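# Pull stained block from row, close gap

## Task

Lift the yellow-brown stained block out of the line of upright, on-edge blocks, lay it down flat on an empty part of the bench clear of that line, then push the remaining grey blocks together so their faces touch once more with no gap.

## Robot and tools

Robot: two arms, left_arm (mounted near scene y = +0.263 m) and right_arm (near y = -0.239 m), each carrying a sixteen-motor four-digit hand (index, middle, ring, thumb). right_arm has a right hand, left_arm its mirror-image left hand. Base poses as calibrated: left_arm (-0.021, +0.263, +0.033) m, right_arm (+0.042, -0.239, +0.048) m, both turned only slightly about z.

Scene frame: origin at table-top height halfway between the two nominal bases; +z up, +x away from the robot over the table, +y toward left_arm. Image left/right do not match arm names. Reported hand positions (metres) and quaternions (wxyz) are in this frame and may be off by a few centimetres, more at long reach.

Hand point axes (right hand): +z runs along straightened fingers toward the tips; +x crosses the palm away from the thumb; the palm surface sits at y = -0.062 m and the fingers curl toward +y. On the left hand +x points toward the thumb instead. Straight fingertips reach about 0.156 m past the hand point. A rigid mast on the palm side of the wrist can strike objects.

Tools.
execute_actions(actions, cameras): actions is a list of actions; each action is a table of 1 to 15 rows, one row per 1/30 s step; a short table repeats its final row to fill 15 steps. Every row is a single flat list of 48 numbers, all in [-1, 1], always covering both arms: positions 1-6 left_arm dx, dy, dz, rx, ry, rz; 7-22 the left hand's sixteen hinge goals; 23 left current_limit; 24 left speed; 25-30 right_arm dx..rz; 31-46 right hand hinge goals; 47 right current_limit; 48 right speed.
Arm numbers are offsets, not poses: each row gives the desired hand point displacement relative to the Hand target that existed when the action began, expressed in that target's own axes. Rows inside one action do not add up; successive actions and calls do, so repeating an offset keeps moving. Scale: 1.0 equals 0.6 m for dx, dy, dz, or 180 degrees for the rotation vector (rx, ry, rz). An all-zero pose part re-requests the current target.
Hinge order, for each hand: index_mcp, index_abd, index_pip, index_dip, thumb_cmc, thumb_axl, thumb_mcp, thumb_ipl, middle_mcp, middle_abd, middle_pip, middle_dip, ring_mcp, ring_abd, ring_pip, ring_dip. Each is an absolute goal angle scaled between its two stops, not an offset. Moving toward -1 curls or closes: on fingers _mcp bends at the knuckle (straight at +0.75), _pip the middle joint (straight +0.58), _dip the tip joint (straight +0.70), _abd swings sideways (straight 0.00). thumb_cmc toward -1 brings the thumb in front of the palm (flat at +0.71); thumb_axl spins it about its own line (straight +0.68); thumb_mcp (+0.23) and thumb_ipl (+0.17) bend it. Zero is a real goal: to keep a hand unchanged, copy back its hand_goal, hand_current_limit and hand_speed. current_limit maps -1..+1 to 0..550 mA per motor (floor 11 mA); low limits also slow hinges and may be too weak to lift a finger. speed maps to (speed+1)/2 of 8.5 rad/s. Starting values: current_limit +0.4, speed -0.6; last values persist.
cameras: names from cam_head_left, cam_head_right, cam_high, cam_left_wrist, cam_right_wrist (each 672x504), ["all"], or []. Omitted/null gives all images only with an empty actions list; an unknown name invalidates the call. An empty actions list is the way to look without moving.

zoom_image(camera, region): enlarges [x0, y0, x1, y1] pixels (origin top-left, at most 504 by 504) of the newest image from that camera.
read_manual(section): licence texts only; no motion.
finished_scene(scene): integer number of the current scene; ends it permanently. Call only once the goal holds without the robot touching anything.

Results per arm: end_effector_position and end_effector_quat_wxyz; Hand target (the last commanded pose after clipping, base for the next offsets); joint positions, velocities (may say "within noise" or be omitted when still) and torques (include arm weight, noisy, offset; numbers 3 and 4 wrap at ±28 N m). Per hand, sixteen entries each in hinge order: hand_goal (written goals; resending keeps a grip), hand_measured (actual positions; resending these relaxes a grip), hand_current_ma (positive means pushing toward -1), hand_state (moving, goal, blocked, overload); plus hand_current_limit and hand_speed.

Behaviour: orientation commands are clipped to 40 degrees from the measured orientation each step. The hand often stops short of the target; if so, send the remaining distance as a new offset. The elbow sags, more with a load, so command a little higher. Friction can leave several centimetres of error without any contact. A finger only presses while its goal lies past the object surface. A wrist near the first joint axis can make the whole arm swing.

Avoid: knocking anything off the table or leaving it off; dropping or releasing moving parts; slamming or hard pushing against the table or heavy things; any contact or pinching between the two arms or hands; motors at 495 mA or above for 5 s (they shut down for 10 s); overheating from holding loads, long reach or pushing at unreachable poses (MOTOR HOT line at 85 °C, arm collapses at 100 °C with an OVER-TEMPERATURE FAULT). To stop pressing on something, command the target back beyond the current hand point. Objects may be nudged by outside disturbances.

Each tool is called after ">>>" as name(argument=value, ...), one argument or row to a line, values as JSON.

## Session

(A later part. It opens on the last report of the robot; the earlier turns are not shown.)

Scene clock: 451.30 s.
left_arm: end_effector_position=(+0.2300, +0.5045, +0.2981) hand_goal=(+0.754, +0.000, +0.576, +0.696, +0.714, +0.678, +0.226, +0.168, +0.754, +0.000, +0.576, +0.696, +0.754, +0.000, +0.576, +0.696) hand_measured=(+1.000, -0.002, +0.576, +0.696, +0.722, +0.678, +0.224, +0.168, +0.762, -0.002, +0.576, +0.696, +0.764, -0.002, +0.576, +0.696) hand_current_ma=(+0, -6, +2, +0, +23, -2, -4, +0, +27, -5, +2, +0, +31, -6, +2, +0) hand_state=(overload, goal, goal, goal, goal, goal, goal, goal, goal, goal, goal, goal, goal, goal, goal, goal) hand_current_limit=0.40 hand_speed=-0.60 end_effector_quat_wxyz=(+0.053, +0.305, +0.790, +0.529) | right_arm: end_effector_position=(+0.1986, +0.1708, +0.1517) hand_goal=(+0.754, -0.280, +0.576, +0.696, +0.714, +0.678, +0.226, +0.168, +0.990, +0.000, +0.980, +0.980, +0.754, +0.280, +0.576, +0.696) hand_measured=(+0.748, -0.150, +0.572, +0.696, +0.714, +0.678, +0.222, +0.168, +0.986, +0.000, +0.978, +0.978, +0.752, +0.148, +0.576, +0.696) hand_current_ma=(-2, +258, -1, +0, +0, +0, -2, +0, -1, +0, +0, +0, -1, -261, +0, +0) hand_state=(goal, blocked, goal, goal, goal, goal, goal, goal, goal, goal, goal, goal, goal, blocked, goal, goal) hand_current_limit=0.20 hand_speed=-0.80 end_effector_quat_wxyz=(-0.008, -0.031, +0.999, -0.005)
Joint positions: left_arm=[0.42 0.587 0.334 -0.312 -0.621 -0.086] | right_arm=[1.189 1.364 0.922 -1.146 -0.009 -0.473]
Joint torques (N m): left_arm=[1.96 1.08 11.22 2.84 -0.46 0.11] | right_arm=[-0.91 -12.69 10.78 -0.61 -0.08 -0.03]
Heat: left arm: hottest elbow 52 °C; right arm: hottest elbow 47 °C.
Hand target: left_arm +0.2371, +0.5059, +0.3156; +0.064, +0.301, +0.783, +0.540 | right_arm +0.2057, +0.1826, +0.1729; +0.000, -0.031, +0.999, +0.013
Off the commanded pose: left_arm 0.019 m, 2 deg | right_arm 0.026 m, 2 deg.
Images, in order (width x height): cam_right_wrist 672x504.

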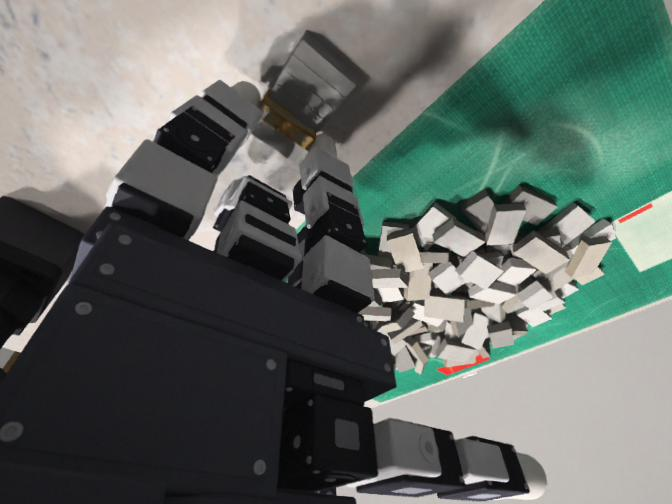

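>>> execute_actions(
  actions=[
    [[0,0,0,0,0,0,0.754,0,0.576,0.696,0.714,0.678,0.226,0.168,0.754,0,0.576,0.696,0.754,0,0.576,0.696,0.4,-0.6,0,0.004,-0.018,0,0,0,0.754,-0.28,0.576,0.696,0.714,0.678,0.226,0.168,0.99,0,0.98,0.98,0.754,0.28,0.576,0.696,0.2,-0.8]],
    [[0,0,0,0,0,0,0.754,0,0.576,0.696,0.714,0.678,0.226,0.168,0.754,0,0.576,0.696,0.754,0,0.576,0.696,0.4,-0.6,0,0.004,-0.02,0,0,0,0.754,-0.28,0.576,0.696,0.714,0.678,0.226,0.168,0.99,0,0.98,0.98,0.754,0.28,0.576,0.696,0.2,-0.8]],
    [[0,0,0,0,0,0,0.754,0,0.576,0.696,0.714,0.678,0.226,0.168,0.754,0,0.576,0.696,0.754,0,0.576,0.696,0.4,-0.6,0,0.002,-0.03,0,0,0,0.754,-0.28,0.576,0.696,0.714,0.678,0.226,0.168,0.99,0,0.98,0.98,0.754,0.28,0.576,0.696,0.2,-0.8]],
  ],
  cameras=["cam_right_wrist"],
)

>>> zoom_image(
  camera="cam_right_wrist",
  region=[230, 20, 390, 180],
)

Scene clock: 467.63 s.
left_arm: end_effector_position=(+0.2300, +0.5045, +0.2981) hand_goal=(+0.754, +0.000, +0.576, +0.696, +0.714, +0.678, +0.226, +0.168, +0.754, +0.000, +0.576, +0.696, +0.754, +0.000, +0.576, +0.696) hand_measured=(+1.000, -0.002, +0.576, +0.696, +0.722, +0.678, +0.224, +0.168, +0.762, -0.002, +0.576, +0.696, +0.764, -0.002, +0.576, +0.696) hand_current_ma=(+0, -6, +2, +0, +23, -2, -4, +0, +27, -5, +2, +0, +31, -6, +2, +0) hand_state=(overload, goal, goal, goal, goal, goal, goal, goal, goal, goal, goal, goal, goal, goal, goal, goal) hand_current_limit=0.40 hand_speed=-0.60 end_effector_quat_wxyz=(+0.053, +0.305, +0.790, +0.529) | right_arm: end_effector_position=(+0.2010, +0.1764, +0.1931) hand_goal=(+0.754, -0.280, +0.576, +0.696, +0.714, +0.678, +0.226, +0.168, +0.990, +0.000, +0.980, +0.980, +0.754, +0.280, +0.576, +0.696) hand_measured=(+0.752, -0.150, +0.574, +0.696, +0.714, +0.678, +0.222, +0.168, +0.986, +0.000, +0.978, +0.978, +0.754, +0.148, +0.576, +0.696) hand_current_ma=(-1, +256, +0, +0, +0, +0, -2, +0, -1, +0, +0, +0, +0, -261, +0, +0) hand_state=(goal, blocked, goal, goal, goal, goal, goal, goal, goal, goal, goal, goal, goal, blocked, goal, goal) hand_current_limit=0.20 hand_speed=-0.80 end_effector_quat_wxyz=(-0.007, -0.031, +0.999, -0.004)
Joint positions: left_arm=[0.42 0.587 0.334 -0.312 -0.621 -0.086] | right_arm=[1.189 1.334 1.011 -1.261 -0.009 -0.473]
Joint torques (N m): left_arm=[1.9 1.14 11.26 2.82 -0.46 0.1] | right_arm=[-0.5 -12.57 11.28 -0.58 -0.08 0.03]
Heat: left arm: hottest elbow 52 °C; right arm: hottest elbow 47 °C.
Hand target: left_arm +0.2371, +0.5059, +0.3156; +0.064, +0.301, +0.783, +0.540 | right_arm +0.2055, +0.1875, +0.2139; +0.000, -0.031, +0.999, +0.013
Off the commanded pose: left_arm 0.019 m, 2 deg | right_arm 0.024 m, 2 deg.
Images, in order (width x height): cam_right_wrist 672x504.

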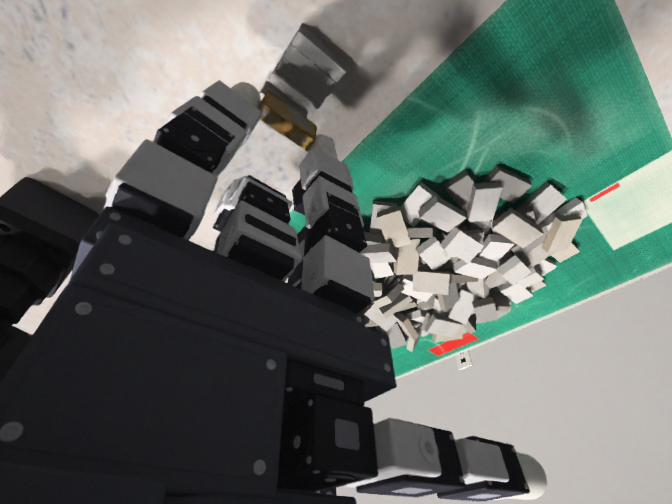

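Scaled by 3.150 from the camera's 672x504 image, which has a finer 960x720 frame.

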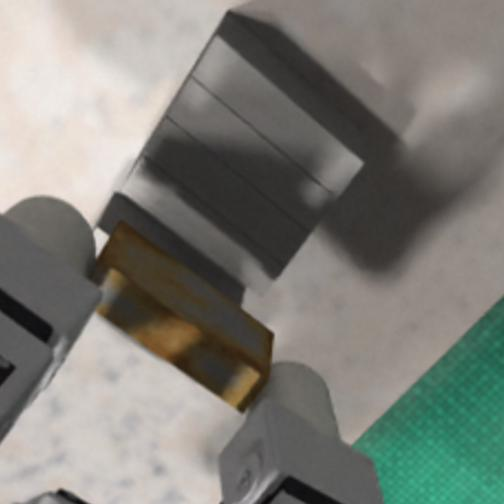

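>>> execute_actions(
  actions=[
    [[0,0,0,0,0,0,0.754,0,0.576,0.696,0.714,0.678,0.226,0.168,0.754,0,0.576,0.696,0.754,0,0.576,0.696,0.4,-0.6,0.0007,-0.0918,-0.0023,0,0,0,0.754,-0.28,0.576,0.696,0.714,0.678,0.226,0.168,0.99,0,0.98,0.98,0.754,0.28,0.576,0.696,0.2,-0.8]],
    [[0,0,0,0,0,0,0.754,0,0.576,0.696,0.714,0.678,0.226,0.168,0.754,0,0.576,0.696,0.754,0,0.576,0.696,0.4,-0.6,0.0004,-0.0877,0.031,0.104,0,0,0.754,-0.28,0.576,0.696,0.714,0.678,0.226,0.168,0.99,0,0.98,0.98,0.754,0.28,0.576,0.696,0.2,-0.8]],
    [[0,0,0,0,0,0,0.754,0,0.576,0.696,0.714,0.678,0.226,0.168,0.754,0,0.576,0.696,0.754,0,0.576,0.696,0.4,-0.6,0.0004,-0.0633,0.0893,0.104,0,0,0.754,-0.28,0.576,0.696,0.714,0.678,0.226,0.168,0.99,0,0.98,0.98,0.754,0.28,0.576,0.696,0.2,-0.8]],
  ],
  cameras=["all"],
)

>>> zoom_image(
  camera="cam_head_left",
  region=[300, 400, 450, 460],
)

>>> zoom_image(
  camera="cam_right_wrist",
  region=[210, 40, 370, 200],
)

Scene clock: 497.77 s.
left_arm: end_effector_position=(+0.2300, +0.5045, +0.2981) hand_goal=(+0.754, +0.000, +0.576, +0.696, +0.714, +0.678, +0.226, +0.168, +0.754, +0.000, +0.576, +0.696, +0.754, +0.000, +0.576, +0.696) hand_measured=(+1.000, -0.002, +0.576, +0.696, +0.722, +0.678, +0.224, +0.168, +0.762, -0.002, +0.576, +0.696, +0.764, -0.002, +0.576, +0.696) hand_current_ma=(+0, -6, +2, +0, +23, -2, -4, +0, +27, -5, +2, +0, +31, -6, +2, +0) hand_state=(overload, goal, goal, goal, goal, goal, goal, goal, goal, goal, goal, goal, goal, goal, goal, goal) hand_current_limit=0.40 hand_speed=-0.60 end_effector_quat_wxyz=(+0.053, +0.305, +0.790, +0.529) | right_arm: end_effector_position=(+0.2163, +0.0267, +0.1487) hand_goal=(+0.754, -0.280, +0.576, +0.696, +0.714, +0.678, +0.226, +0.168, +0.990, +0.000, +0.980, +0.980, +0.754, +0.280, +0.576, +0.696) hand_measured=(+0.742, -0.158, +0.572, +0.694, +0.710, +0.678, +0.222, +0.168, +0.982, +0.000, +0.976, +0.978, +0.744, +0.148, +0.574, +0.694) hand_current_ma=(-6, +234, -1, +0, -1, +0, -2, +0, -4, +0, -1, +0, -4, -263, +0, +0) hand_state=(goal, blocked, goal, goal, goal, goal, goal, goal, goal, goal, goal, goal, goal, blocked, goal, goal) hand_current_limit=0.20 hand_speed=-0.80 end_effector_quat_wxyz=(+0.009, -0.030, +0.952, -0.306)
Joint positions: left_arm=[0.42 0.587 0.334 -0.312 -0.621 -0.086] | right_arm=[1.131 1.4 0.963 -1.688 0.298 -0.445]
Joint torques (N m): left_arm=[1.9 1.2 11.22 2.84 -0.46 0.1] | right_arm=[0.21 -11.05 7.47 -1.81 0.22 0.18]
Heat: left arm: hottest elbow 52 °C; right arm: hottest elbow 46 °C.
Hand target: left_arm +0.2371, +0.5059, +0.3156; +0.064, +0.301, +0.783, +0.540 | right_arm +0.2144, +0.0284, +0.1541; +0.010, -0.029, +0.951, -0.309
Off the commanded pose: left_arm 0.019 m, 2 deg | right_arm 0.006 m, 0 deg.
joint sent to its limit (right arm) — joint 4 (wrist pitch), lower limit. The joint targets still meet the commanded pose.

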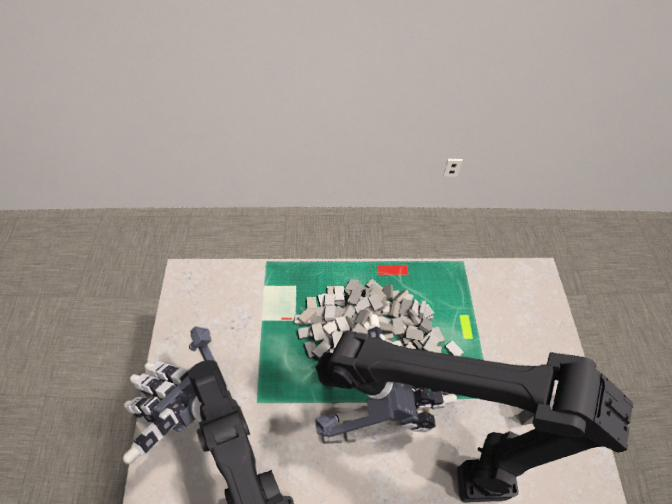

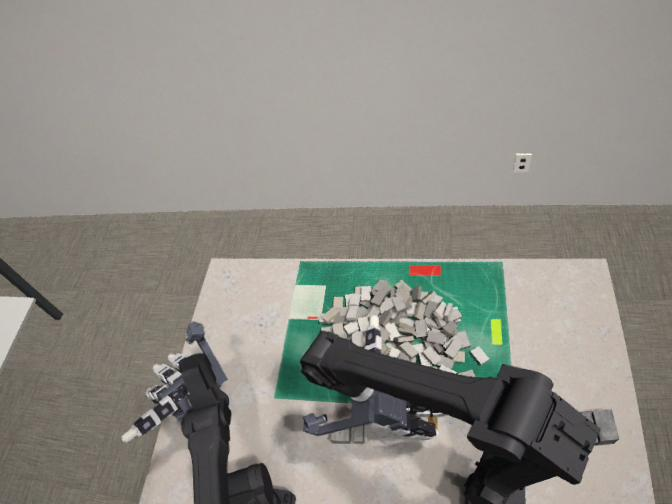

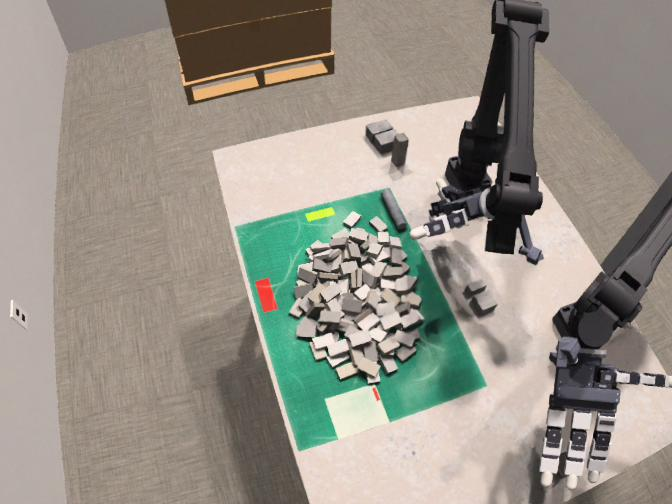

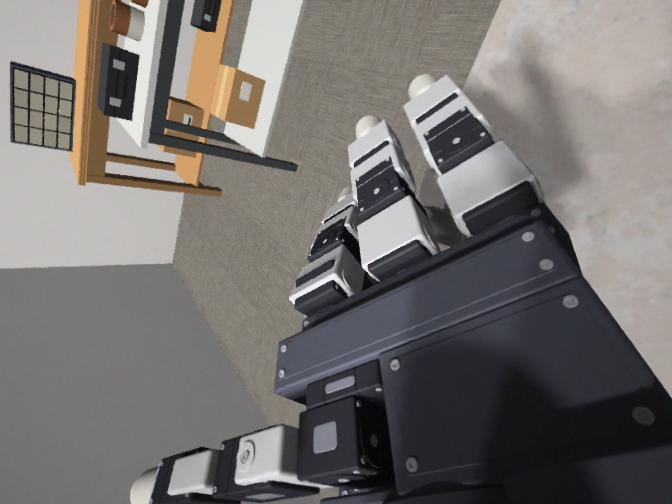

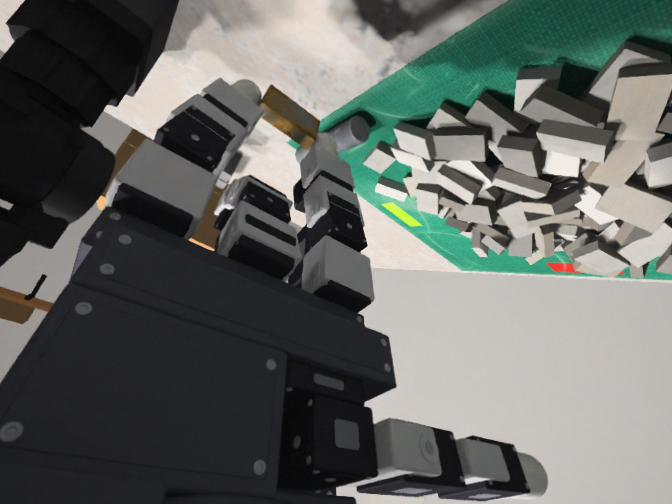

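Scaled by 3.360 from the camera's 672x504 image, which has a finer 960x720 frame.

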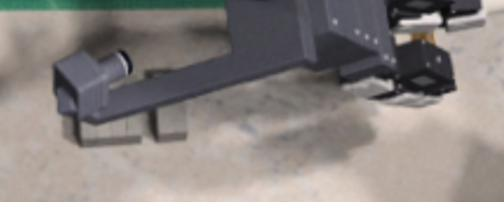

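Scaled by 3.150 from the camera's 672x504 image, which has a finer 960x720 frame.

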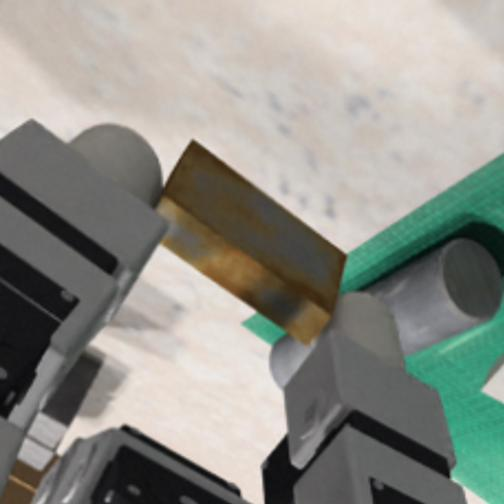

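>>> execute_actions(
  actions=[
    [[0,0,0,0,0,0,0.754,0,0.576,0.696,0.714,0.678,0.226,0.168,0.754,0,0.576,0.696,0.754,0,0.576,0.696,0.4,-0.6,0,0.0294,0.0405,0,0,0,0.754,-0.28,0.576,0.696,0.714,0.678,0.226,0.168,0.99,0,0.98,0.98,0.754,0.28,0.576,0.696,0.2,-0.8]],
    [[0,0,0,0,0,0,0.754,0,0.576,0.696,0.714,0.678,0.226,0.168,0.754,0,0.576,0.696,0.754,0,0.576,0.696,0.4,-0.6,0,0.0294,0.0405,0,0,0,0.754,-0.28,0.576,0.696,0.714,0.678,0.226,0.168,0.99,0,0.98,0.98,0.754,0.28,0.576,0.696,0.2,-0.8]],
  ],
  cameras=["cam_right_wrist"],
)

>>> zoom_image(
  camera="cam_right_wrist",
  region=[210, 40, 370, 200],
)

Scene clock: 510.60 s.
left_arm: end_effector_position=(+0.2300, +0.5045, +0.2981) hand_goal=(+0.754, +0.000, +0.576, +0.696, +0.714, +0.678, +0.226, +0.168, +0.754, +0.000, +0.576, +0.696, +0.754, +0.000, +0.576, +0.696) hand_measured=(+1.000, -0.002, +0.576, +0.696, +0.722, +0.678, +0.224, +0.168, +0.762, -0.002, +0.576, +0.696, +0.764, -0.002, +0.576, +0.696) hand_current_ma=(+0, -6, +2, +0, +23, -2, -4, +0, +27, -5, +2, +0, +31, -6, +2, +0) hand_state=(overload, goal, goal, goal, goal, goal, goal, goal, goal, goal, goal, goal, goal, goal, goal, goal) hand_current_limit=0.40 hand_speed=-0.60 end_effector_quat_wxyz=(+0.053, +0.305, +0.790, +0.529) | right_arm: end_effector_position=(+0.2152, +0.0241, +0.0963) hand_goal=(+0.754, -0.280, +0.576, +0.696, +0.714, +0.678, +0.226, +0.168, +0.990, +0.000, +0.980, +0.980, +0.754, +0.280, +0.576, +0.696) hand_measured=(+0.740, -0.158, +0.570, +0.694, +0.710, +0.678, +0.222, +0.168, +0.982, +0.000, +0.976, +0.978, +0.742, +0.148, +0.572, +0.694) hand_current_ma=(-8, +234, -2, +0, -1, +0, -2, +0, -3, +0, -1, +0, -6, -263, -1, +0) hand_state=(goal, blocked, goal, goal, goal, goal, goal, goal, goal, goal, goal, goal, goal, blocked, goal, goal) hand_current_limit=0.20 hand_speed=-0.80 end_effector_quat_wxyz=(+0.007, -0.029, +0.950, -0.310)
Joint positions: left_arm=[0.42 0.587 0.334 -0.312 -0.621 -0.086] | right_arm=[1.131 1.476 0.883 -1.543 0.297 -0.442]
Joint torques (N m): left_arm=[1.9 1.2 11.25 2.81 -0.47 0.1] | right_arm=[0.26 -10.4 6.09 -0.92 0.23 0.18]
Heat: left arm: hottest elbow 53 °C; right arm: hottest elbow 45 °C.
Hand target: left_arm +0.2371, +0.5059, +0.3156; +0.064, +0.301, +0.783, +0.540 | right_arm +0.2146, +0.0284, +0.0940; +0.010, -0.029, +0.951, -0.309
Off the commanded pose: left_arm 0.019 m, 2 deg | right_arm 0.005 m, 0 deg.
Images, in order (width x height): cam_right_wrist 672x504.

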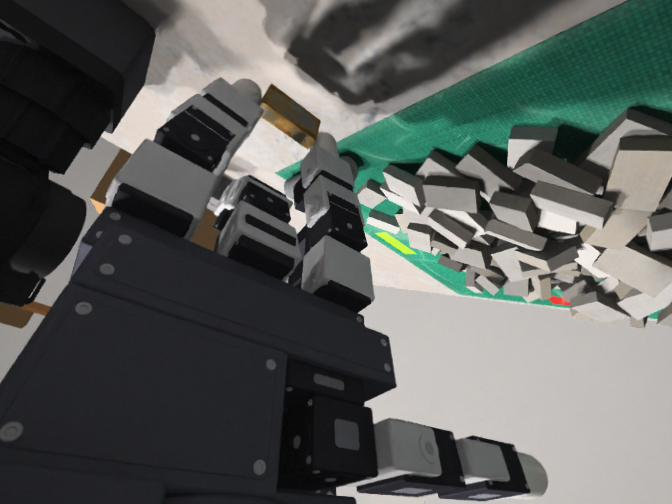

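Scaled by 3.150 from the camera's 672x504 image, which has a finer 960x720 frame.

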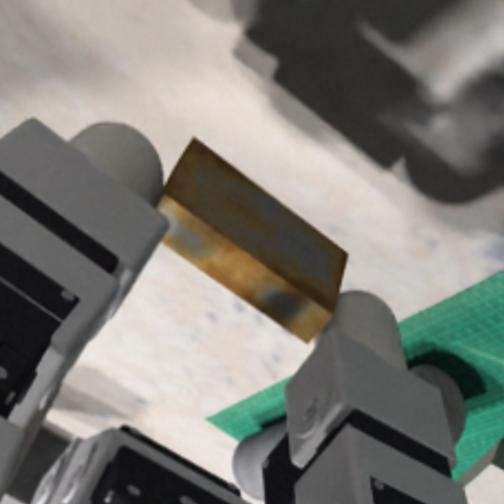

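>>> execute_actions(
  actions=[
    [[0,0,0,0,0,0,0.754,0,0.576,0.696,0.714,0.678,0.226,0.168,0.754,0,0.576,0.696,0.754,0,0.576,0.696,0.4,-0.6,0,0.0176,0.0243,0,0,0,0.754,-0.28,0.576,0.696,0.714,0.678,0.226,0.168,0.99,0,0.98,0.98,0.754,0.28,0.576,0.696,0.2,-0.8]],
  ],
  cameras=["cam_right_wrist"],
)

>>> zoom_image(
  camera="cam_right_wrist",
  region=[210, 40, 370, 200],
)

Scene clock: 523.63 s.
left_arm: end_effector_position=(+0.2300, +0.5045, +0.2981) hand_goal=(+0.754, +0.000, +0.576, +0.696, +0.714, +0.678, +0.226, +0.168, +0.754, +0.000, +0.576, +0.696, +0.754, +0.000, +0.576, +0.696) hand_measured=(+1.000, -0.002, +0.576, +0.696, +0.722, +0.678, +0.224, +0.168, +0.762, -0.002, +0.576, +0.696, +0.764, -0.002, +0.576, +0.696) hand_current_ma=(+0, -6, +2, +0, +23, -2, -4, +0, +27, -5, +2, +0, +31, -6, +2, +0) hand_state=(overload, goal, goal, goal, goal, goal, goal, goal, goal, goal, goal, goal, goal, goal, goal, goal) hand_current_limit=0.40 hand_speed=-0.60 end_effector_quat_wxyz=(+0.053, +0.305, +0.790, +0.529) | right_arm: end_effector_position=(+0.2162, +0.0263, +0.0811) hand_goal=(+0.754, -0.280, +0.576, +0.696, +0.714, +0.678, +0.226, +0.168, +0.990, +0.000, +0.980, +0.980, +0.754, +0.280, +0.576, +0.696) hand_measured=(+0.740, -0.158, +0.570, +0.694, +0.710, +0.678, +0.222, +0.168, +0.982, +0.000, +0.976, +0.978, +0.744, +0.148, +0.574, +0.694) hand_current_ma=(-7, +234, -2, +0, -1, +0, -2, +0, -3, +0, -1, +0, -5, -263, +0, +0) hand_state=(goal, blocked, goal, goal, goal, goal, goal, goal, goal, goal, goal, goal, goal, blocked, goal, goal) hand_current_limit=0.20 hand_speed=-0.80 end_effector_quat_wxyz=(+0.009, -0.028, +0.952, -0.306)
Joint positions: left_arm=[0.42 0.587 0.334 -0.312 -0.621 -0.086] | right_arm=[1.131 1.501 0.864 -1.49 0.297 -0.442]
Joint torques (N m): left_arm=[1.96 1.2 11.23 2.81 -0.46 0.1] | right_arm=[0.15 -10.11 5.59 -0.87 0.25 0.16]
Heat: left arm: hottest elbow 53 °C; right arm: hottest elbow 44 °C.
Hand target: left_arm +0.2371, +0.5059, +0.3156; +0.064, +0.301, +0.783, +0.540 | right_arm +0.2146, +0.0284, +0.0760; +0.010, -0.029, +0.951, -0.308
Off the commanded pose: left_arm 0.019 m, 2 deg | right_arm 0.006 m, 0 deg.
Images, in order (width x height): cam_right_wrist 672x504.

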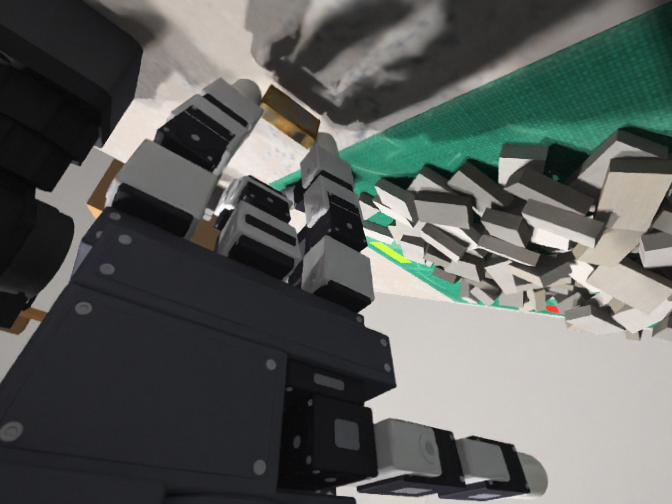

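Scaled by 3.150 from the camera's 672x504 image, which has a finer 960x720 frame.

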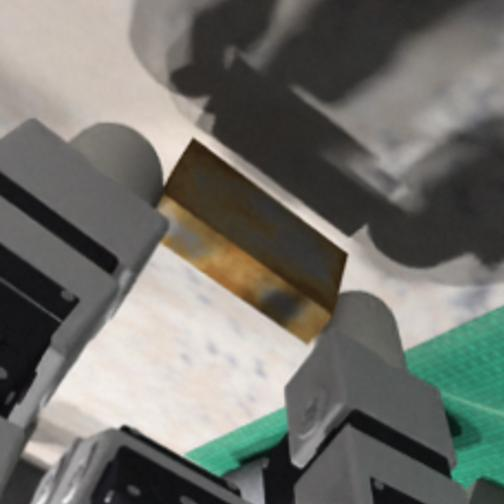

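>>> execute_actions(
  actions=[
    [[0,0,0,0,0,0,0.754,0,0.576,0.696,0.714,0.678,0.226,0.168,0.754,0,0.576,0.696,0.754,0,0.576,0.696,0.4,-0.6,0,0.0039,0.0054,0,0,0,0.754,-0.28,0.576,0.696,0.714,0.678,0.226,0.168,0.99,0,0.98,0.98,0.754,0.28,0.576,0.696,0.2,-0.8]],
    [[0,0,0,0,0,0,0.754,0,0.576,0.696,0.714,0.678,0.226,0.168,0.754,0,0.576,0.696,0.754,0,0.576,0.696,0.4,-0.6,0,0,0,0,0,0,0.754,0,0.576,0.696,0.714,0.678,0.226,0.168,0.99,0,0.98,0.98,0.754,0,0.576,0.696,0.2,-0.6]],
  ],
  cameras=["cam_right_wrist"],
)

>>> zoom_image(
  camera="cam_right_wrist",
  region=[210, 40, 370, 200],
)

Scene clock: 535.67 s.
left_arm: end_effector_position=(+0.2300, +0.5045, +0.2981) hand_goal=(+0.754, +0.000, +0.576, +0.696, +0.714, +0.678, +0.226, +0.168, +0.754, +0.000, +0.576, +0.696, +0.754, +0.000, +0.576, +0.696) hand_measured=(+1.000, -0.002, +0.576, +0.696, +0.722, +0.678, +0.224, +0.168, +0.762, -0.002, +0.576, +0.696, +0.764, -0.002, +0.576, +0.696) hand_current_ma=(+0, -6, +2, +0, +23, -2, -4, +0, +27, -5, +2, +0, +31, -6, +2, +0) hand_state=(overload, goal, goal, goal, goal, goal, goal, goal, goal, goal, goal, goal, goal, goal, goal, goal) hand_current_limit=0.40 hand_speed=-0.60 end_effector_quat_wxyz=(+0.053, +0.305, +0.790, +0.529) | right_arm: end_effector_position=(+0.2170, +0.0277, +0.0793) hand_goal=(+0.754, +0.000, +0.576, +0.696, +0.714, +0.678, +0.226, +0.168, +0.990, +0.000, +0.980, +0.980, +0.754, +0.000, +0.576, +0.696) hand_measured=(+0.740, -0.002, +0.570, +0.694, +0.710, +0.678, +0.222, +0.168, +0.982, +0.000, +0.976, +0.978, +0.744, +0.004, +0.574, +0.694) hand_current_ma=(-7, +0, -2, +0, -1, +0, -2, +0, -3, +0, -1, +0, -5, +1, +0, +0) hand_state=(goal, goal, goal, goal, goal, goal, goal, goal, goal, goal, goal, goal, goal, goal, goal, goal) hand_current_limit=0.20 hand_speed=-0.60 end_effector_quat_wxyz=(+0.010, -0.028, +0.953, -0.303)
Joint positions: left_arm=[0.42 0.587 0.334 -0.312 -0.621 -0.086] | right_arm=[1.131 1.503 0.862 -1.478 0.297 -0.442]
Joint torques (N m): left_arm=[1.96 1.08 11.25 2.82 -0.47 0.11] | right_arm=[0.21 -9.58 5.41 -0.91 0.25 0.16]
Heat: left arm: hottest elbow 53 °C; right arm: hottest elbow 43 °C.
Hand target: left_arm +0.2371, +0.5059, +0.3156; +0.064, +0.301, +0.783, +0.540 | right_arm +0.2145, +0.0283, +0.0721; +0.010, -0.029, +0.951, -0.309
Off the commanded pose: left_arm 0.019 m, 2 deg | right_arm 0.008 m, 1 deg.
Images, in order (width x height): cam_right_wrist 672x504.

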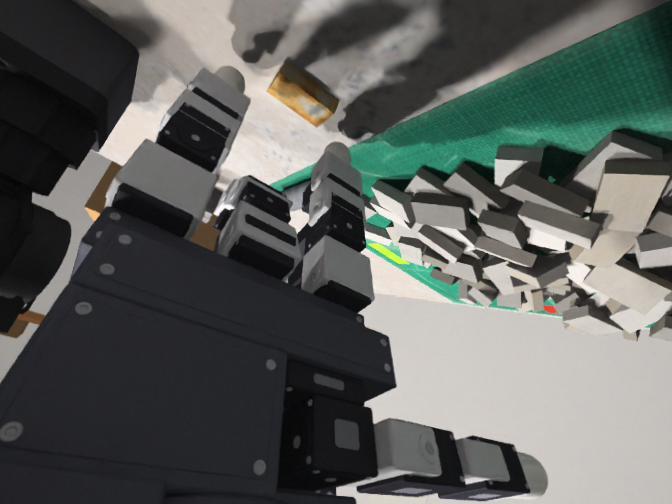

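Scaled by 3.150 from the camera's 672x504 image, which has a finer 960x720 frame.

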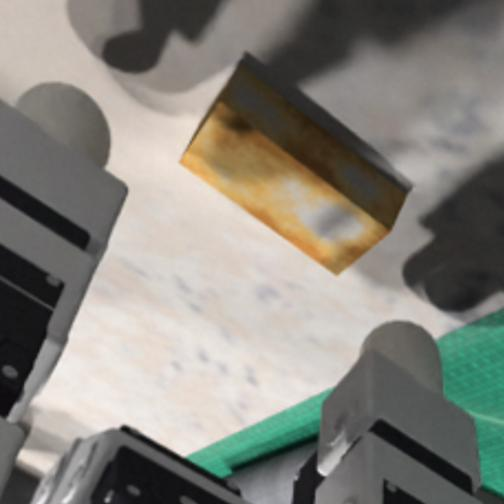

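>>> execute_actions(
  actions=[
    [[0,0,0,0,0,0,0.754,0,0.576,0.696,0.714,0.678,0.226,0.168,0.754,0,0.576,0.696,0.754,0,0.576,0.696,0.4,-0.6,-0.002,-0.0418,-0.1138,0,0,0,0.754,0,0.576,0.696,0.714,0.678,0.226,0.168,0.99,0,0.98,0.98,0.754,0,0.576,0.696,0.2,-0.6]],
    [[0,0,0,0,0,0,0.754,0,0.576,0.696,0.714,0.678,0.226,0.168,0.754,0,0.576,0.696,0.754,0,0.576,0.696,0.4,-0.6,0.0062,0.0365,-0.078,-0.104,0,0,0.99,0,0.8,0.8,0.714,0.678,0.226,0.168,0.85,0,0.576,0.696,0.99,0,0.8,0.8,0.2,-0.6]],
    [[0,0,0,0,0,0,0.754,0,0.576,0.696,0.714,0.678,0.226,0.168,0.754,0,0.576,0.696,0.754,0,0.576,0.696,0.4,-0.6,0.006,0.0637,-0.055,-0.096,0,0,0.99,0,0.8,0.8,0.714,0.678,0.226,0.168,0.85,0,0.576,0.696,0.99,0,0.8,0.8,0.2,-0.6]],
  ],
  cameras=["cam_right_wrist","cam_head_left"],
)

>>> zoom_image(
  camera="cam_right_wrist",
  region=[200, 0, 380, 180],
)

>>> zoom_image(
  camera="cam_head_left",
  region=[310, 400, 460, 460],
)

Scene clock: 561.83 s.
left_arm: end_effector_position=(+0.2300, +0.5045, +0.2981) hand_goal=(+0.754, +0.000, +0.576, +0.696, +0.714, +0.678, +0.226, +0.168, +0.754, +0.000, +0.576, +0.696, +0.754, +0.000, +0.576, +0.696) hand_measured=(+1.000, -0.002, +0.576, +0.696, +0.722, +0.678, +0.224, +0.168, +0.762, -0.002, +0.576, +0.696, +0.764, -0.002, +0.576, +0.696) hand_current_ma=(+0, -6, +2, +0, +23, -2, -4, +0, +27, -5, +2, +0, +31, -6, +2, +0) hand_state=(overload, goal, goal, goal, goal, goal, goal, goal, goal, goal, goal, goal, goal, goal, goal, goal) hand_current_limit=0.40 hand_speed=-0.60 end_effector_quat_wxyz=(+0.053, +0.305, +0.790, +0.529) | right_arm: end_effector_position=(+0.2003, +0.1380, +0.1876) hand_goal=(+0.990, +0.000, +0.800, +0.800, +0.714, +0.678, +0.226, +0.168, +0.850, +0.000, +0.576, +0.696, +0.990, +0.000, +0.800, +0.800) hand_measured=(+0.982, +0.000, +0.796, +0.798, +0.712, +0.678, +0.222, +0.168, +0.846, +0.002, +0.576, +0.698, +0.980, +0.002, +0.796, +0.796) hand_current_ma=(-3, +0, -1, +0, +0, +0, -1, +0, -1, +0, +0, +0, -4, +0, -1, -1) hand_state=(goal, goal, goal, goal, goal, goal, goal, goal, goal, goal, goal, goal, goal, goal, goal, goal) hand_current_limit=0.20 hand_speed=-0.60 end_effector_quat_wxyz=(+0.000, -0.028, +1.000, -0.004)
Joint positions: left_arm=[0.42 0.587 0.334 -0.312 -0.621 -0.086] | right_arm=[1.152 1.24 0.911 -1.25 0.004 -0.504]
Joint torques (N m): left_arm=[2.08 1.14 11.25 2.84 -0.46 0.1] | right_arm=[-0.79 -9.88 7.88 0.24 -0.09 -0.1]
Heat: left arm: hottest elbow 53 °C; right arm: hottest elbow 42 °C.
Hand target: left_arm +0.2371, +0.5059, +0.3156; +0.064, +0.301, +0.783, +0.540 | right_arm +0.2015, +0.1391, +0.1872; +0.000, -0.031, +1.000, +0.000
Off the commanded pose: left_arm 0.019 m, 2 deg | right_arm 0.002 m, 1 deg.
Images, in order (width x height): cam_head_left 672x504, cam_right_wrist 672x504.

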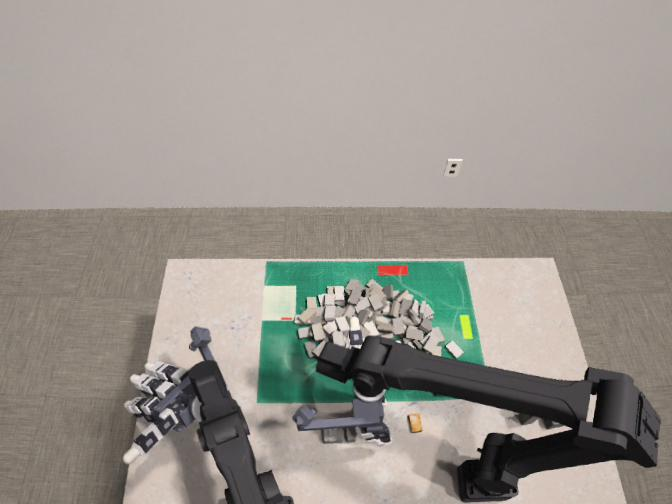

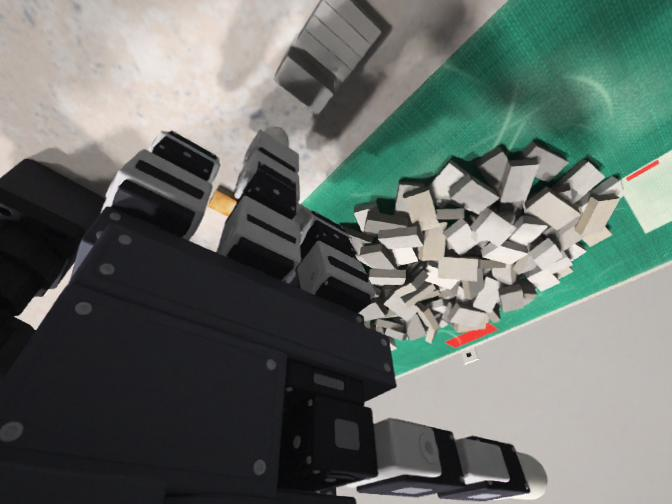

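Scaled by 2.800 from the camera's 672x504 image, which has a finer 960x720 frame.

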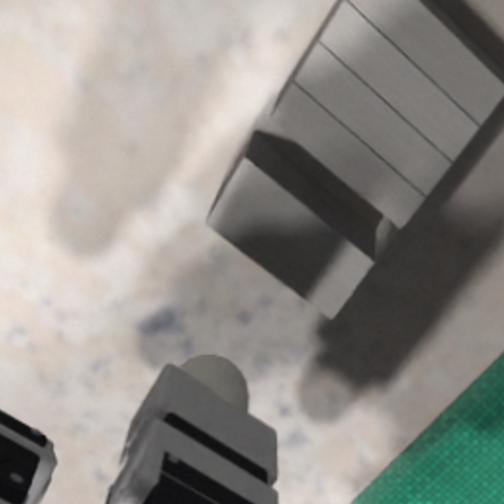

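Scaled by 3.360 from the camera's 672x504 image, which has a finer 960x720 frame.

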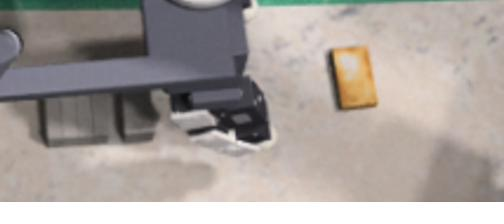

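>>> execute_actions(
  actions=[
    [[0,0,0,0,0,0,0.754,0,0.576,0.696,0.714,0.678,0.226,0.168,0.754,0,0.576,0.696,0.754,0,0.576,0.696,0.4,-0.6,0,0,0.05,0,0,0,0.99,0,0.8,0.8,0.714,0.678,0.226,0.168,0.85,0,0.576,0.696,0.99,0,0.8,0.8,0.2,-0.6]],
    [[0,0,0,0,0,0,0.754,0,0.576,0.696,0.714,0.678,0.226,0.168,0.754,0,0.576,0.696,0.754,0,0.576,0.696,0.4,-0.6,0,0,0.033,0,0,0,0.99,0,0.8,0.8,0.714,0.678,0.226,0.168,0.85,0,0.576,0.696,0.99,0,0.8,0.8,0.2,-0.6]],
  ],
  cameras=["cam_right_wrist","cam_head_right"],
)

Scene clock: 591.93 s.
left_arm: end_effector_position=(+0.2300, +0.5045, +0.2981) hand_goal=(+0.754, +0.000, +0.576, +0.696, +0.714, +0.678, +0.226, +0.168, +0.754, +0.000, +0.576, +0.696, +0.754, +0.000, +0.576, +0.696) hand_measured=(+1.000, -0.002, +0.576, +0.696, +0.722, +0.678, +0.224, +0.168, +0.762, -0.002, +0.576, +0.696, +0.764, -0.002, +0.576, +0.696) hand_current_ma=(+0, -6, +2, +0, +23, -2, -4, +0, +27, -5, +2, +0, +31, -6, +2, +0) hand_state=(overload, goal, goal, goal, goal, goal, goal, goal, goal, goal, goal, goal, goal, goal, goal, goal) hand_current_limit=0.40 hand_speed=-0.60 end_effector_quat_wxyz=(+0.053, +0.305, +0.790, +0.529) | right_arm: end_effector_position=(+0.1999, +0.1375, +0.1424) hand_goal=(+0.990, +0.000, +0.800, +0.800, +0.714, +0.678, +0.226, +0.168, +0.850, +0.000, +0.576, +0.696, +0.990, +0.000, +0.800, +0.800) hand_measured=(+0.986, +0.000, +0.796, +0.798, +0.712, +0.678, +0.222, +0.168, +0.848, +0.002, +0.576, +0.698, +0.984, +0.002, +0.796, +0.796) hand_current_ma=(-1, +0, -1, +0, +0, +0, -1, +0, +0, +0, +0, +0, -2, +0, -1, -1) hand_state=(goal, goal, goal, goal, goal, goal, goal, goal, goal, goal, goal, goal, goal, goal, goal, goal) hand_current_limit=0.20 hand_speed=-0.60 end_effector_quat_wxyz=(+0.002, -0.029, +1.000, +0.001)
Joint positions: left_arm=[0.42 0.587 0.334 -0.312 -0.621 -0.086] | right_arm=[1.152 1.283 0.817 -1.1 0.003 -0.504]
Joint torques (N m): left_arm=[1.96 1.2 11.25 2.82 -0.46 0.11] | right_arm=[-0.85 -8.64 7.61 0.28 -0.09 -0.08]
Heat: left arm: hottest elbow 53 °C; right arm: hottest elbow 43 °C.
Hand target: left_arm +0.2371, +0.5059, +0.3156; +0.064, +0.301, +0.783, +0.540 | right_arm +0.2015, +0.1392, +0.1375; +0.000, -0.031, +1.000, +0.000
Off the commanded pose: left_arm 0.019 m, 2 deg | right_arm 0.005 m, 0 deg.
Images, in order (width x height): cam_head_right 672x504, cam_right_wrist 672x504.

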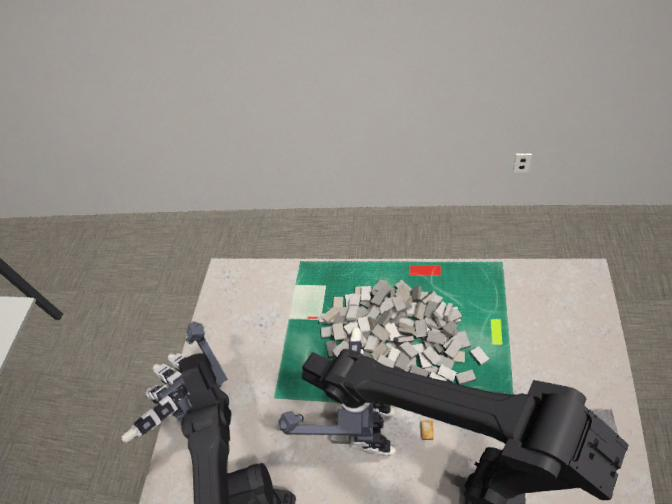

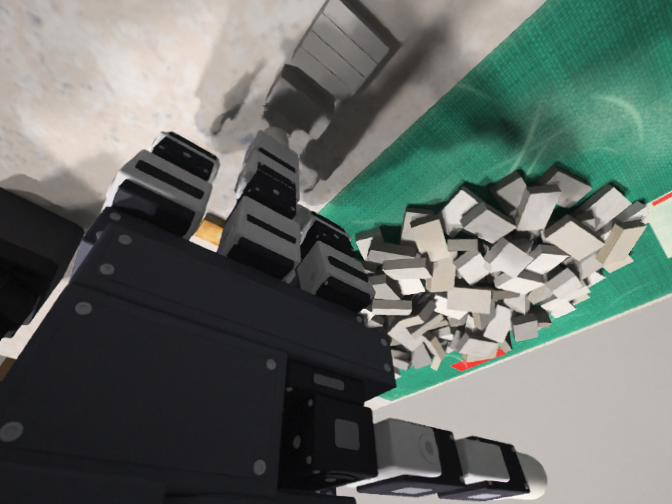

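>>> execute_actions(
  actions=[
    [[0,0,0,0,0,0,0.754,0,0.576,0.696,0.714,0.678,0.226,0.168,0.754,0,0.576,0.696,0.754,0,0.576,0.696,0.4,-0.6,0,0,0.0075,0,0,0,0.99,0,0.8,0.8,0.714,0.678,0.226,0.168,0.85,0,0.576,0.696,0.99,0,0.8,0.8,0.2,-0.6]],
  ],
  cameras=["cam_right_wrist"],
)

>>> zoom_image(
  camera="cam_right_wrist",
  region=[200, 0, 440, 180],
)

Scene clock: 599.80 s.
left_arm: end_effector_position=(+0.2300, +0.5045, +0.2981) hand_goal=(+0.754, +0.000, +0.576, +0.696, +0.714, +0.678, +0.226, +0.168, +0.754, +0.000, +0.576, +0.696, +0.754, +0.000, +0.576, +0.696) hand_measured=(+1.000, -0.002, +0.576, +0.696, +0.722, +0.678, +0.224, +0.168, +0.762, -0.002, +0.576, +0.696, +0.764, -0.002, +0.576, +0.696) hand_current_ma=(+0, -6, +2, +0, +23, -2, -4, +0, +27, -5, +2, +0, +31, -6, +2, +0) hand_state=(overload, goal, goal, goal, goal, goal, goal, goal, goal, goal, goal, goal, goal, goal, goal, goal) hand_current_limit=0.40 hand_speed=-0.60 end_effector_quat_wxyz=(+0.053, +0.305, +0.790, +0.529) | right_arm: end_effector_position=(+0.2006, +0.1390, +0.1415) hand_goal=(+0.990, +0.000, +0.800, +0.800, +0.714, +0.678, +0.226, +0.168, +0.850, +0.000, +0.576, +0.696, +0.990, +0.000, +0.800, +0.800) hand_measured=(+0.986, +0.000, +0.796, +0.798, +0.712, +0.678, +0.222, +0.168, +0.848, +0.002, +0.576, +0.698, +0.984, +0.002, +0.796, +0.796) hand_current_ma=(-1, +0, -1, +0, +0, +0, -1, +0, +0, +0, +0, +0, -2, +0, -1, -1) hand_state=(goal, goal, goal, goal, goal, goal, goal, goal, goal, goal, goal, goal, goal, goal, goal, goal) hand_current_limit=0.20 hand_speed=-0.60 end_effector_quat_wxyz=(+0.004, -0.029, +1.000, +0.005)
Joint positions: left_arm=[0.42 0.587 0.334 -0.312 -0.621 -0.086] | right_arm=[1.152 1.285 0.813 -1.087 0.003 -0.504]
Joint torques (N m): left_arm=[2.02 1.14 11.28 2.81 -0.45 0.1] | right_arm=[-1.08 -8.12 7.34 0.28 -0.09 -0.1]
Heat: left arm: hottest elbow 53 °C; right arm: hottest elbow 43 °C.
Hand target: left_arm +0.2371, +0.5059, +0.3156; +0.064, +0.301, +0.783, +0.540 | right_arm +0.2015, +0.1391, +0.1329; +0.000, -0.031, +1.000, +0.000
Off the commanded pose: left_arm 0.019 m, 2 deg | right_arm 0.008 m, 1 deg.
Images, in order (width x height): cam_right_wrist 672x504.

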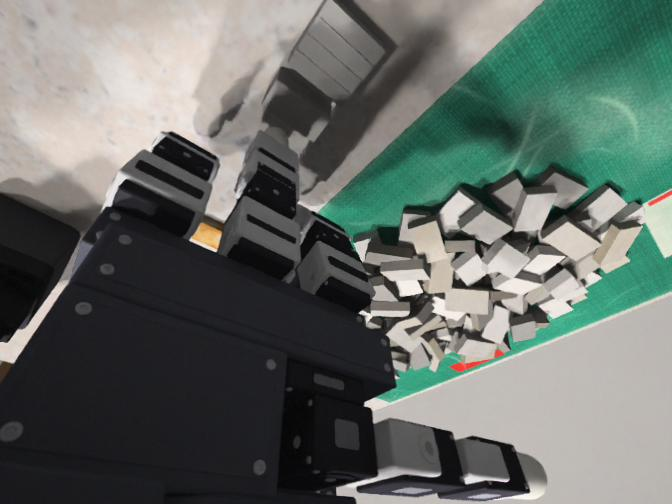

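Scaled by 2.100 from the camera's 672x504 image, which has a finer 960x720 frame.

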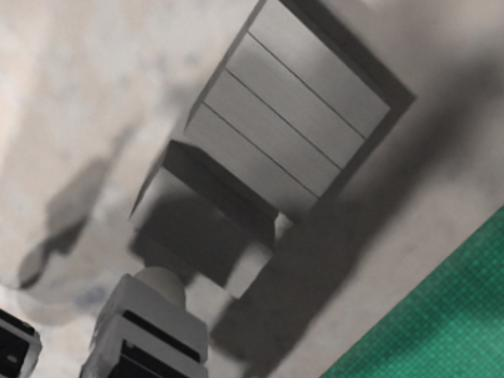

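>>> execute_actions(
  actions=[
    [[0,0,0,0,0,0,0.754,0,0.576,0.696,0.714,0.678,0.226,0.168,0.754,0,0.576,0.696,0.754,0,0.576,0.696,0.4,-0.6,0,0,0.004,0,0,0,0.99,0,0.8,0.8,0.714,0.678,0.226,0.168,0.85,0,0.576,0.696,0.99,0,0.8,0.8,0.2,-0.6]],
  ],
  cameras=["cam_right_wrist"],
)

>>> zoom_image(
  camera="cam_right_wrist",
  region=[200, 0, 440, 180],
)

Scene clock: 631.03 s.
left_arm: end_effector_position=(+0.2300, +0.5045, +0.2981) hand_goal=(+0.754, +0.000, +0.576, +0.696, +0.714, +0.678, +0.226, +0.168, +0.754, +0.000, +0.576, +0.696, +0.754, +0.000, +0.576, +0.696) hand_measured=(+1.000, -0.002, +0.576, +0.696, +0.722, +0.678, +0.224, +0.168, +0.762, -0.002, +0.576, +0.696, +0.764, -0.002, +0.576, +0.696) hand_current_ma=(+0, -6, +2, +0, +23, -2, -4, +0, +27, -5, +2, +0, +31, -6, +2, +0) hand_state=(overload, goal, goal, goal, goal, goal, goal, goal, goal, goal, goal, goal, goal, goal, goal, goal) hand_current_limit=0.40 hand_speed=-0.60 end_effector_quat_wxyz=(+0.053, +0.305, +0.790, +0.529) | right_arm: end_effector_position=(+0.2005, +0.1388, +0.1386) hand_goal=(+0.990, +0.000, +0.800, +0.800, +0.714, +0.678, +0.226, +0.168, +0.850, +0.000, +0.576, +0.696, +0.990, +0.000, +0.800, +0.800) hand_measured=(+0.986, +0.000, +0.796, +0.798, +0.712, +0.678, +0.222, +0.168, +0.848, +0.002, +0.576, +0.698, +0.984, +0.002, +0.796, +0.796) hand_current_ma=(-1, +0, -1, +0, +0, +0, -1, +0, +0, +0, +0, +0, -2, +0, -1, -1) hand_state=(goal, goal, goal, goal, goal, goal, goal, goal, goal, goal, goal, goal, goal, goal, goal, goal) hand_current_limit=0.20 hand_speed=-0.60 end_effector_quat_wxyz=(+0.004, -0.029, +1.000, +0.004)
Joint positions: left_arm=[0.42 0.587 0.334 -0.312 -0.621 -0.086] | right_arm=[1.152 1.289 0.809 -1.079 0.003 -0.504]
Joint torques (N m): left_arm=[2.02 1.14 11.26 2.81 -0.46 0.1] | right_arm=[-0.91 -8.18 7.3 0.29 -0.09 -0.08]
Heat: left arm: hottest elbow 53 °C; right arm: hottest elbow 42 °C.
Hand target: left_arm +0.2371, +0.5059, +0.3156; +0.064, +0.301, +0.783, +0.540 | right_arm +0.2015, +0.1391, +0.1304; +0.000, -0.031, +1.000, +0.000
Off the commanded pose: left_arm 0.019 m, 2 deg | right_arm 0.008 m, 1 deg.
Images, in order (width x height): cam_right_wrist 672x504.

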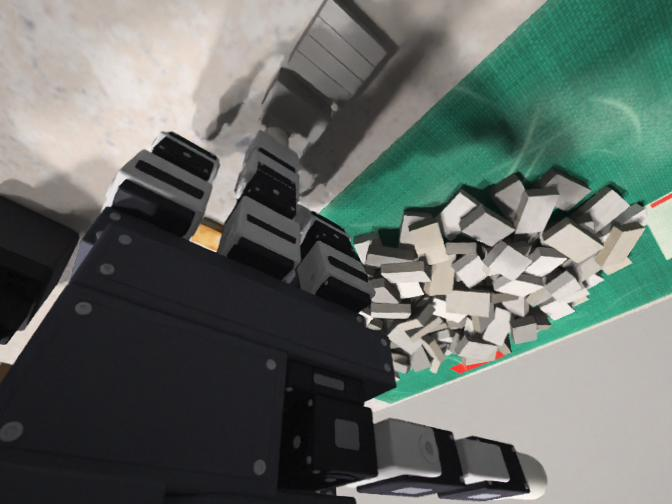

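Scaled by 2.100 from the camera's 672x504 image, which has a finer 960x720 frame.

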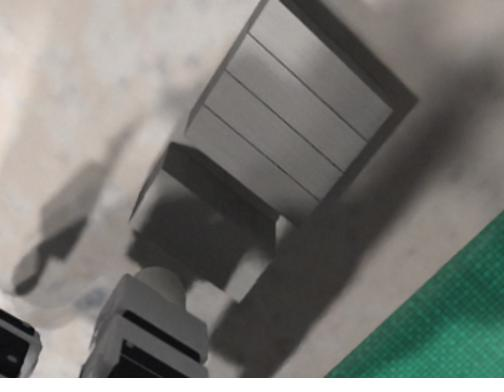

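>>> execute_actions(
  actions=[
    [[0,0,0,0,0,0,0.754,0,0.576,0.696,0.714,0.678,0.226,0.168,0.754,0,0.576,0.696,0.754,0,0.576,0.696,0.4,-0.6,0,0,0,0,0,0,0.99,0,0.8,0.8,0.714,0.678,0.226,0.168,0.77,0,0.576,0.696,0.99,0,0.8,0.8,0.2,-0.95]],
    [[0,0,0,0,0,0,0.754,0,0.576,0.696,0.714,0.678,0.226,0.168,0.754,0,0.576,0.696,0.754,0,0.576,0.696,0.4,-0.6,0,0,0,0,0,0,0.99,0,0.8,0.8,0.714,0.678,0.226,0.168,0.73,0,0.576,0.696,0.99,0,0.8,0.8,0.2,-0.95]],
  ],
  cameras=["cam_right_wrist"],
)

>>> zoom_image(
  camera="cam_right_wrist",
  region=[200, 0, 440, 180],
)

Scene clock: 641.63 s.
left_arm: end_effector_position=(+0.2300, +0.5045, +0.2981) hand_goal=(+0.754, +0.000, +0.576, +0.696, +0.714, +0.678, +0.226, +0.168, +0.754, +0.000, +0.576, +0.696, +0.754, +0.000, +0.576, +0.696) hand_measured=(+1.000, -0.002, +0.576, +0.696, +0.722, +0.678, +0.224, +0.168, +0.762, -0.002, +0.576, +0.696, +0.764, -0.002, +0.576, +0.696) hand_current_ma=(+0, -6, +2, +0, +23, -2, -4, +0, +27, -5, +2, +0, +31, -6, +2, +0) hand_state=(overload, goal, goal, goal, goal, goal, goal, goal, goal, goal, goal, goal, goal, goal, goal, goal) hand_current_limit=0.40 hand_speed=-0.60 end_effector_quat_wxyz=(+0.053, +0.305, +0.790, +0.529) | right_arm: end_effector_position=(+0.2002, +0.1382, +0.1379) hand_goal=(+0.990, +0.000, +0.800, +0.800, +0.714, +0.678, +0.226, +0.168, +0.730, +0.000, +0.576, +0.696, +0.990, +0.000, +0.800, +0.800) hand_measured=(+0.986, +0.000, +0.796, +0.798, +0.712, +0.678, +0.222, +0.168, +0.762, -0.006, +0.584, +0.698, +0.984, +0.002, +0.796, +0.796) hand_current_ma=(-1, +0, -1, +0, +0, +0, -1, +0, +31, -1, +2, +0, -2, +0, -1, -1) hand_state=(goal, goal, goal, goal, goal, goal, goal, goal, blocked, goal, goal, goal, goal, goal, goal, goal) hand_current_limit=0.20 hand_speed=-0.95 end_effector_quat_wxyz=(+0.004, -0.029, +1.000, +0.004)
Joint positions: left_arm=[0.42 0.587 0.334 -0.312 -0.621 -0.086] | right_arm=[1.152 1.289 0.807 -1.079 0.003 -0.504]
Joint torques (N m): left_arm=[1.96 1.08 11.25 2.82 -0.46 0.1] | right_arm=[-0.85 -8.18 7.45 0.29 -0.1 -0.09]
Heat: left arm: hottest elbow 53 °C; right arm: hottest elbow 42 °C.
Hand target: left_arm +0.2371, +0.5059, +0.3156; +0.064, +0.301, +0.783, +0.540 | right_arm +0.2015, +0.1392, +0.1305; +0.000, -0.031, +1.000, +0.000
Off the commanded pose: left_arm 0.019 m, 2 deg | right_arm 0.008 m, 1 deg.
Images, in order (width x height): cam_right_wrist 672x504.

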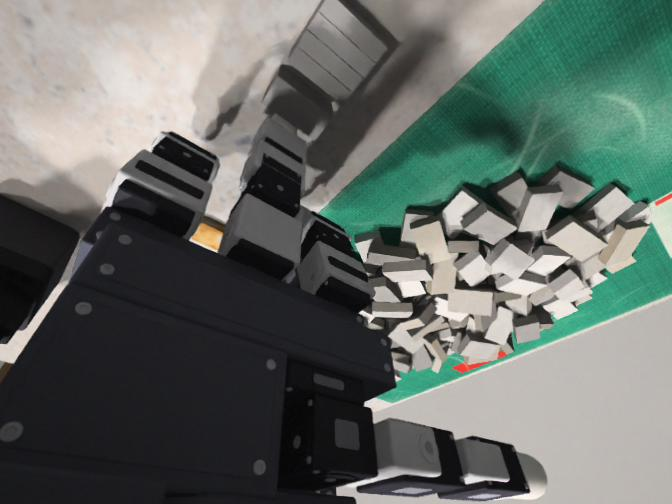

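Scaled by 2.100 from the camera's 672x504 image, which has a finer 960x720 frame.

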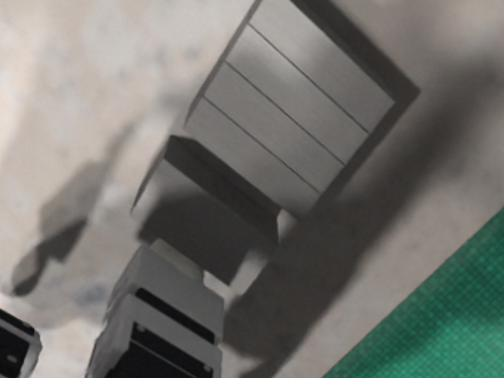

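>>> execute_actions(
  actions=[
    [[0,0,0,0,0,0,0.754,0,0.576,0.696,0.714,0.678,0.226,0.168,0.754,0,0.576,0.696,0.754,0,0.576,0.696,0.4,-0.6,0,0,0,0,0,0,0.99,0,0.8,0.8,0.714,0.678,0.226,0.168,0.69,0,0.576,0.696,0.99,0,0.8,0.8,0.2,-0.95]],
  ],
  cameras=["cam_right_wrist"],
)

>>> zoom_image(
  camera="cam_right_wrist",
  region=[200, 0, 440, 180],
)

Scene clock: 649.37 s.
left_arm: end_effector_position=(+0.2300, +0.5045, +0.2981) hand_goal=(+0.754, +0.000, +0.576, +0.696, +0.714, +0.678, +0.226, +0.168, +0.754, +0.000, +0.576, +0.696, +0.754, +0.000, +0.576, +0.696) hand_measured=(+1.000, -0.002, +0.576, +0.696, +0.722, +0.678, +0.224, +0.168, +0.762, -0.002, +0.576, +0.696, +0.764, -0.002, +0.576, +0.696) hand_current_ma=(+0, -6, +2, +0, +23, -2, -4, +0, +27, -5, +2, +0, +31, -6, +2, +0) hand_state=(overload, goal, goal, goal, goal, goal, goal, goal, goal, goal, goal, goal, goal, goal, goal, goal) hand_current_limit=0.40 hand_speed=-0.60 end_effector_quat_wxyz=(+0.053, +0.305, +0.790, +0.529) | right_arm: end_effector_position=(+0.2003, +0.1382, +0.1379) hand_goal=(+0.990, +0.000, +0.800, +0.800, +0.714, +0.678, +0.226, +0.168, +0.690, +0.000, +0.576, +0.696, +0.990, +0.000, +0.800, +0.800) hand_measured=(+0.986, +0.000, +0.796, +0.798, +0.712, +0.678, +0.222, +0.168, +0.752, -0.006, +0.590, +0.700, +0.984, +0.002, +0.796, +0.796) hand_current_ma=(-1, +0, -1, +0, +0, +0, -1, +0, +102, -2, +8, +1, -2, +0, -1, -1) hand_state=(goal, goal, goal, goal, goal, goal, goal, goal, blocked, goal, goal, goal, goal, goal, goal, goal) hand_current_limit=0.20 hand_speed=-0.95 end_effector_quat_wxyz=(+0.004, -0.029, +1.000, +0.004)
Joint positions: left_arm=[0.42 0.587 0.334 -0.312 -0.621 -0.086] | right_arm=[1.152 1.289 0.807 -1.079 0.004 -0.505]
Joint torques (N m): left_arm=[1.96 1.2 11.26 2.84 -0.46 0.1] | right_arm=[-0.79 -8.35 7.46 0.31 -0.09 -0.08]
Heat: left arm: hottest elbow 53 °C; right arm: hottest elbow 42 °C.
Hand target: left_arm +0.2371, +0.5059, +0.3156; +0.064, +0.301, +0.783, +0.540 | right_arm +0.2016, +0.1392, +0.1305; +0.000, -0.031, +1.000, +0.000
Off the commanded pose: left_arm 0.019 m, 2 deg | right_arm 0.008 m, 1 deg.
Images, in order (width x height): cam_right_wrist 672x504.

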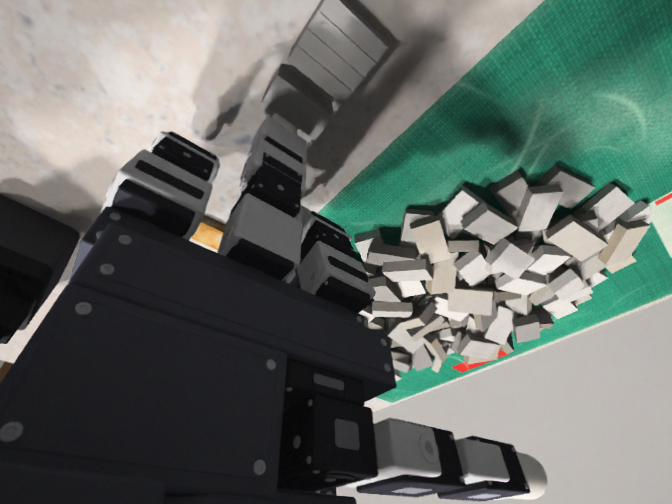

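Scaled by 2.100 from the camera's 672x504 image, which has a finer 960x720 frame.

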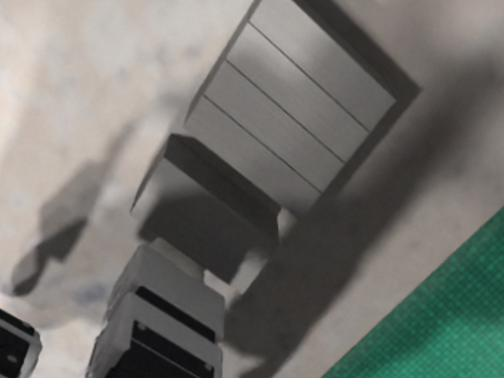

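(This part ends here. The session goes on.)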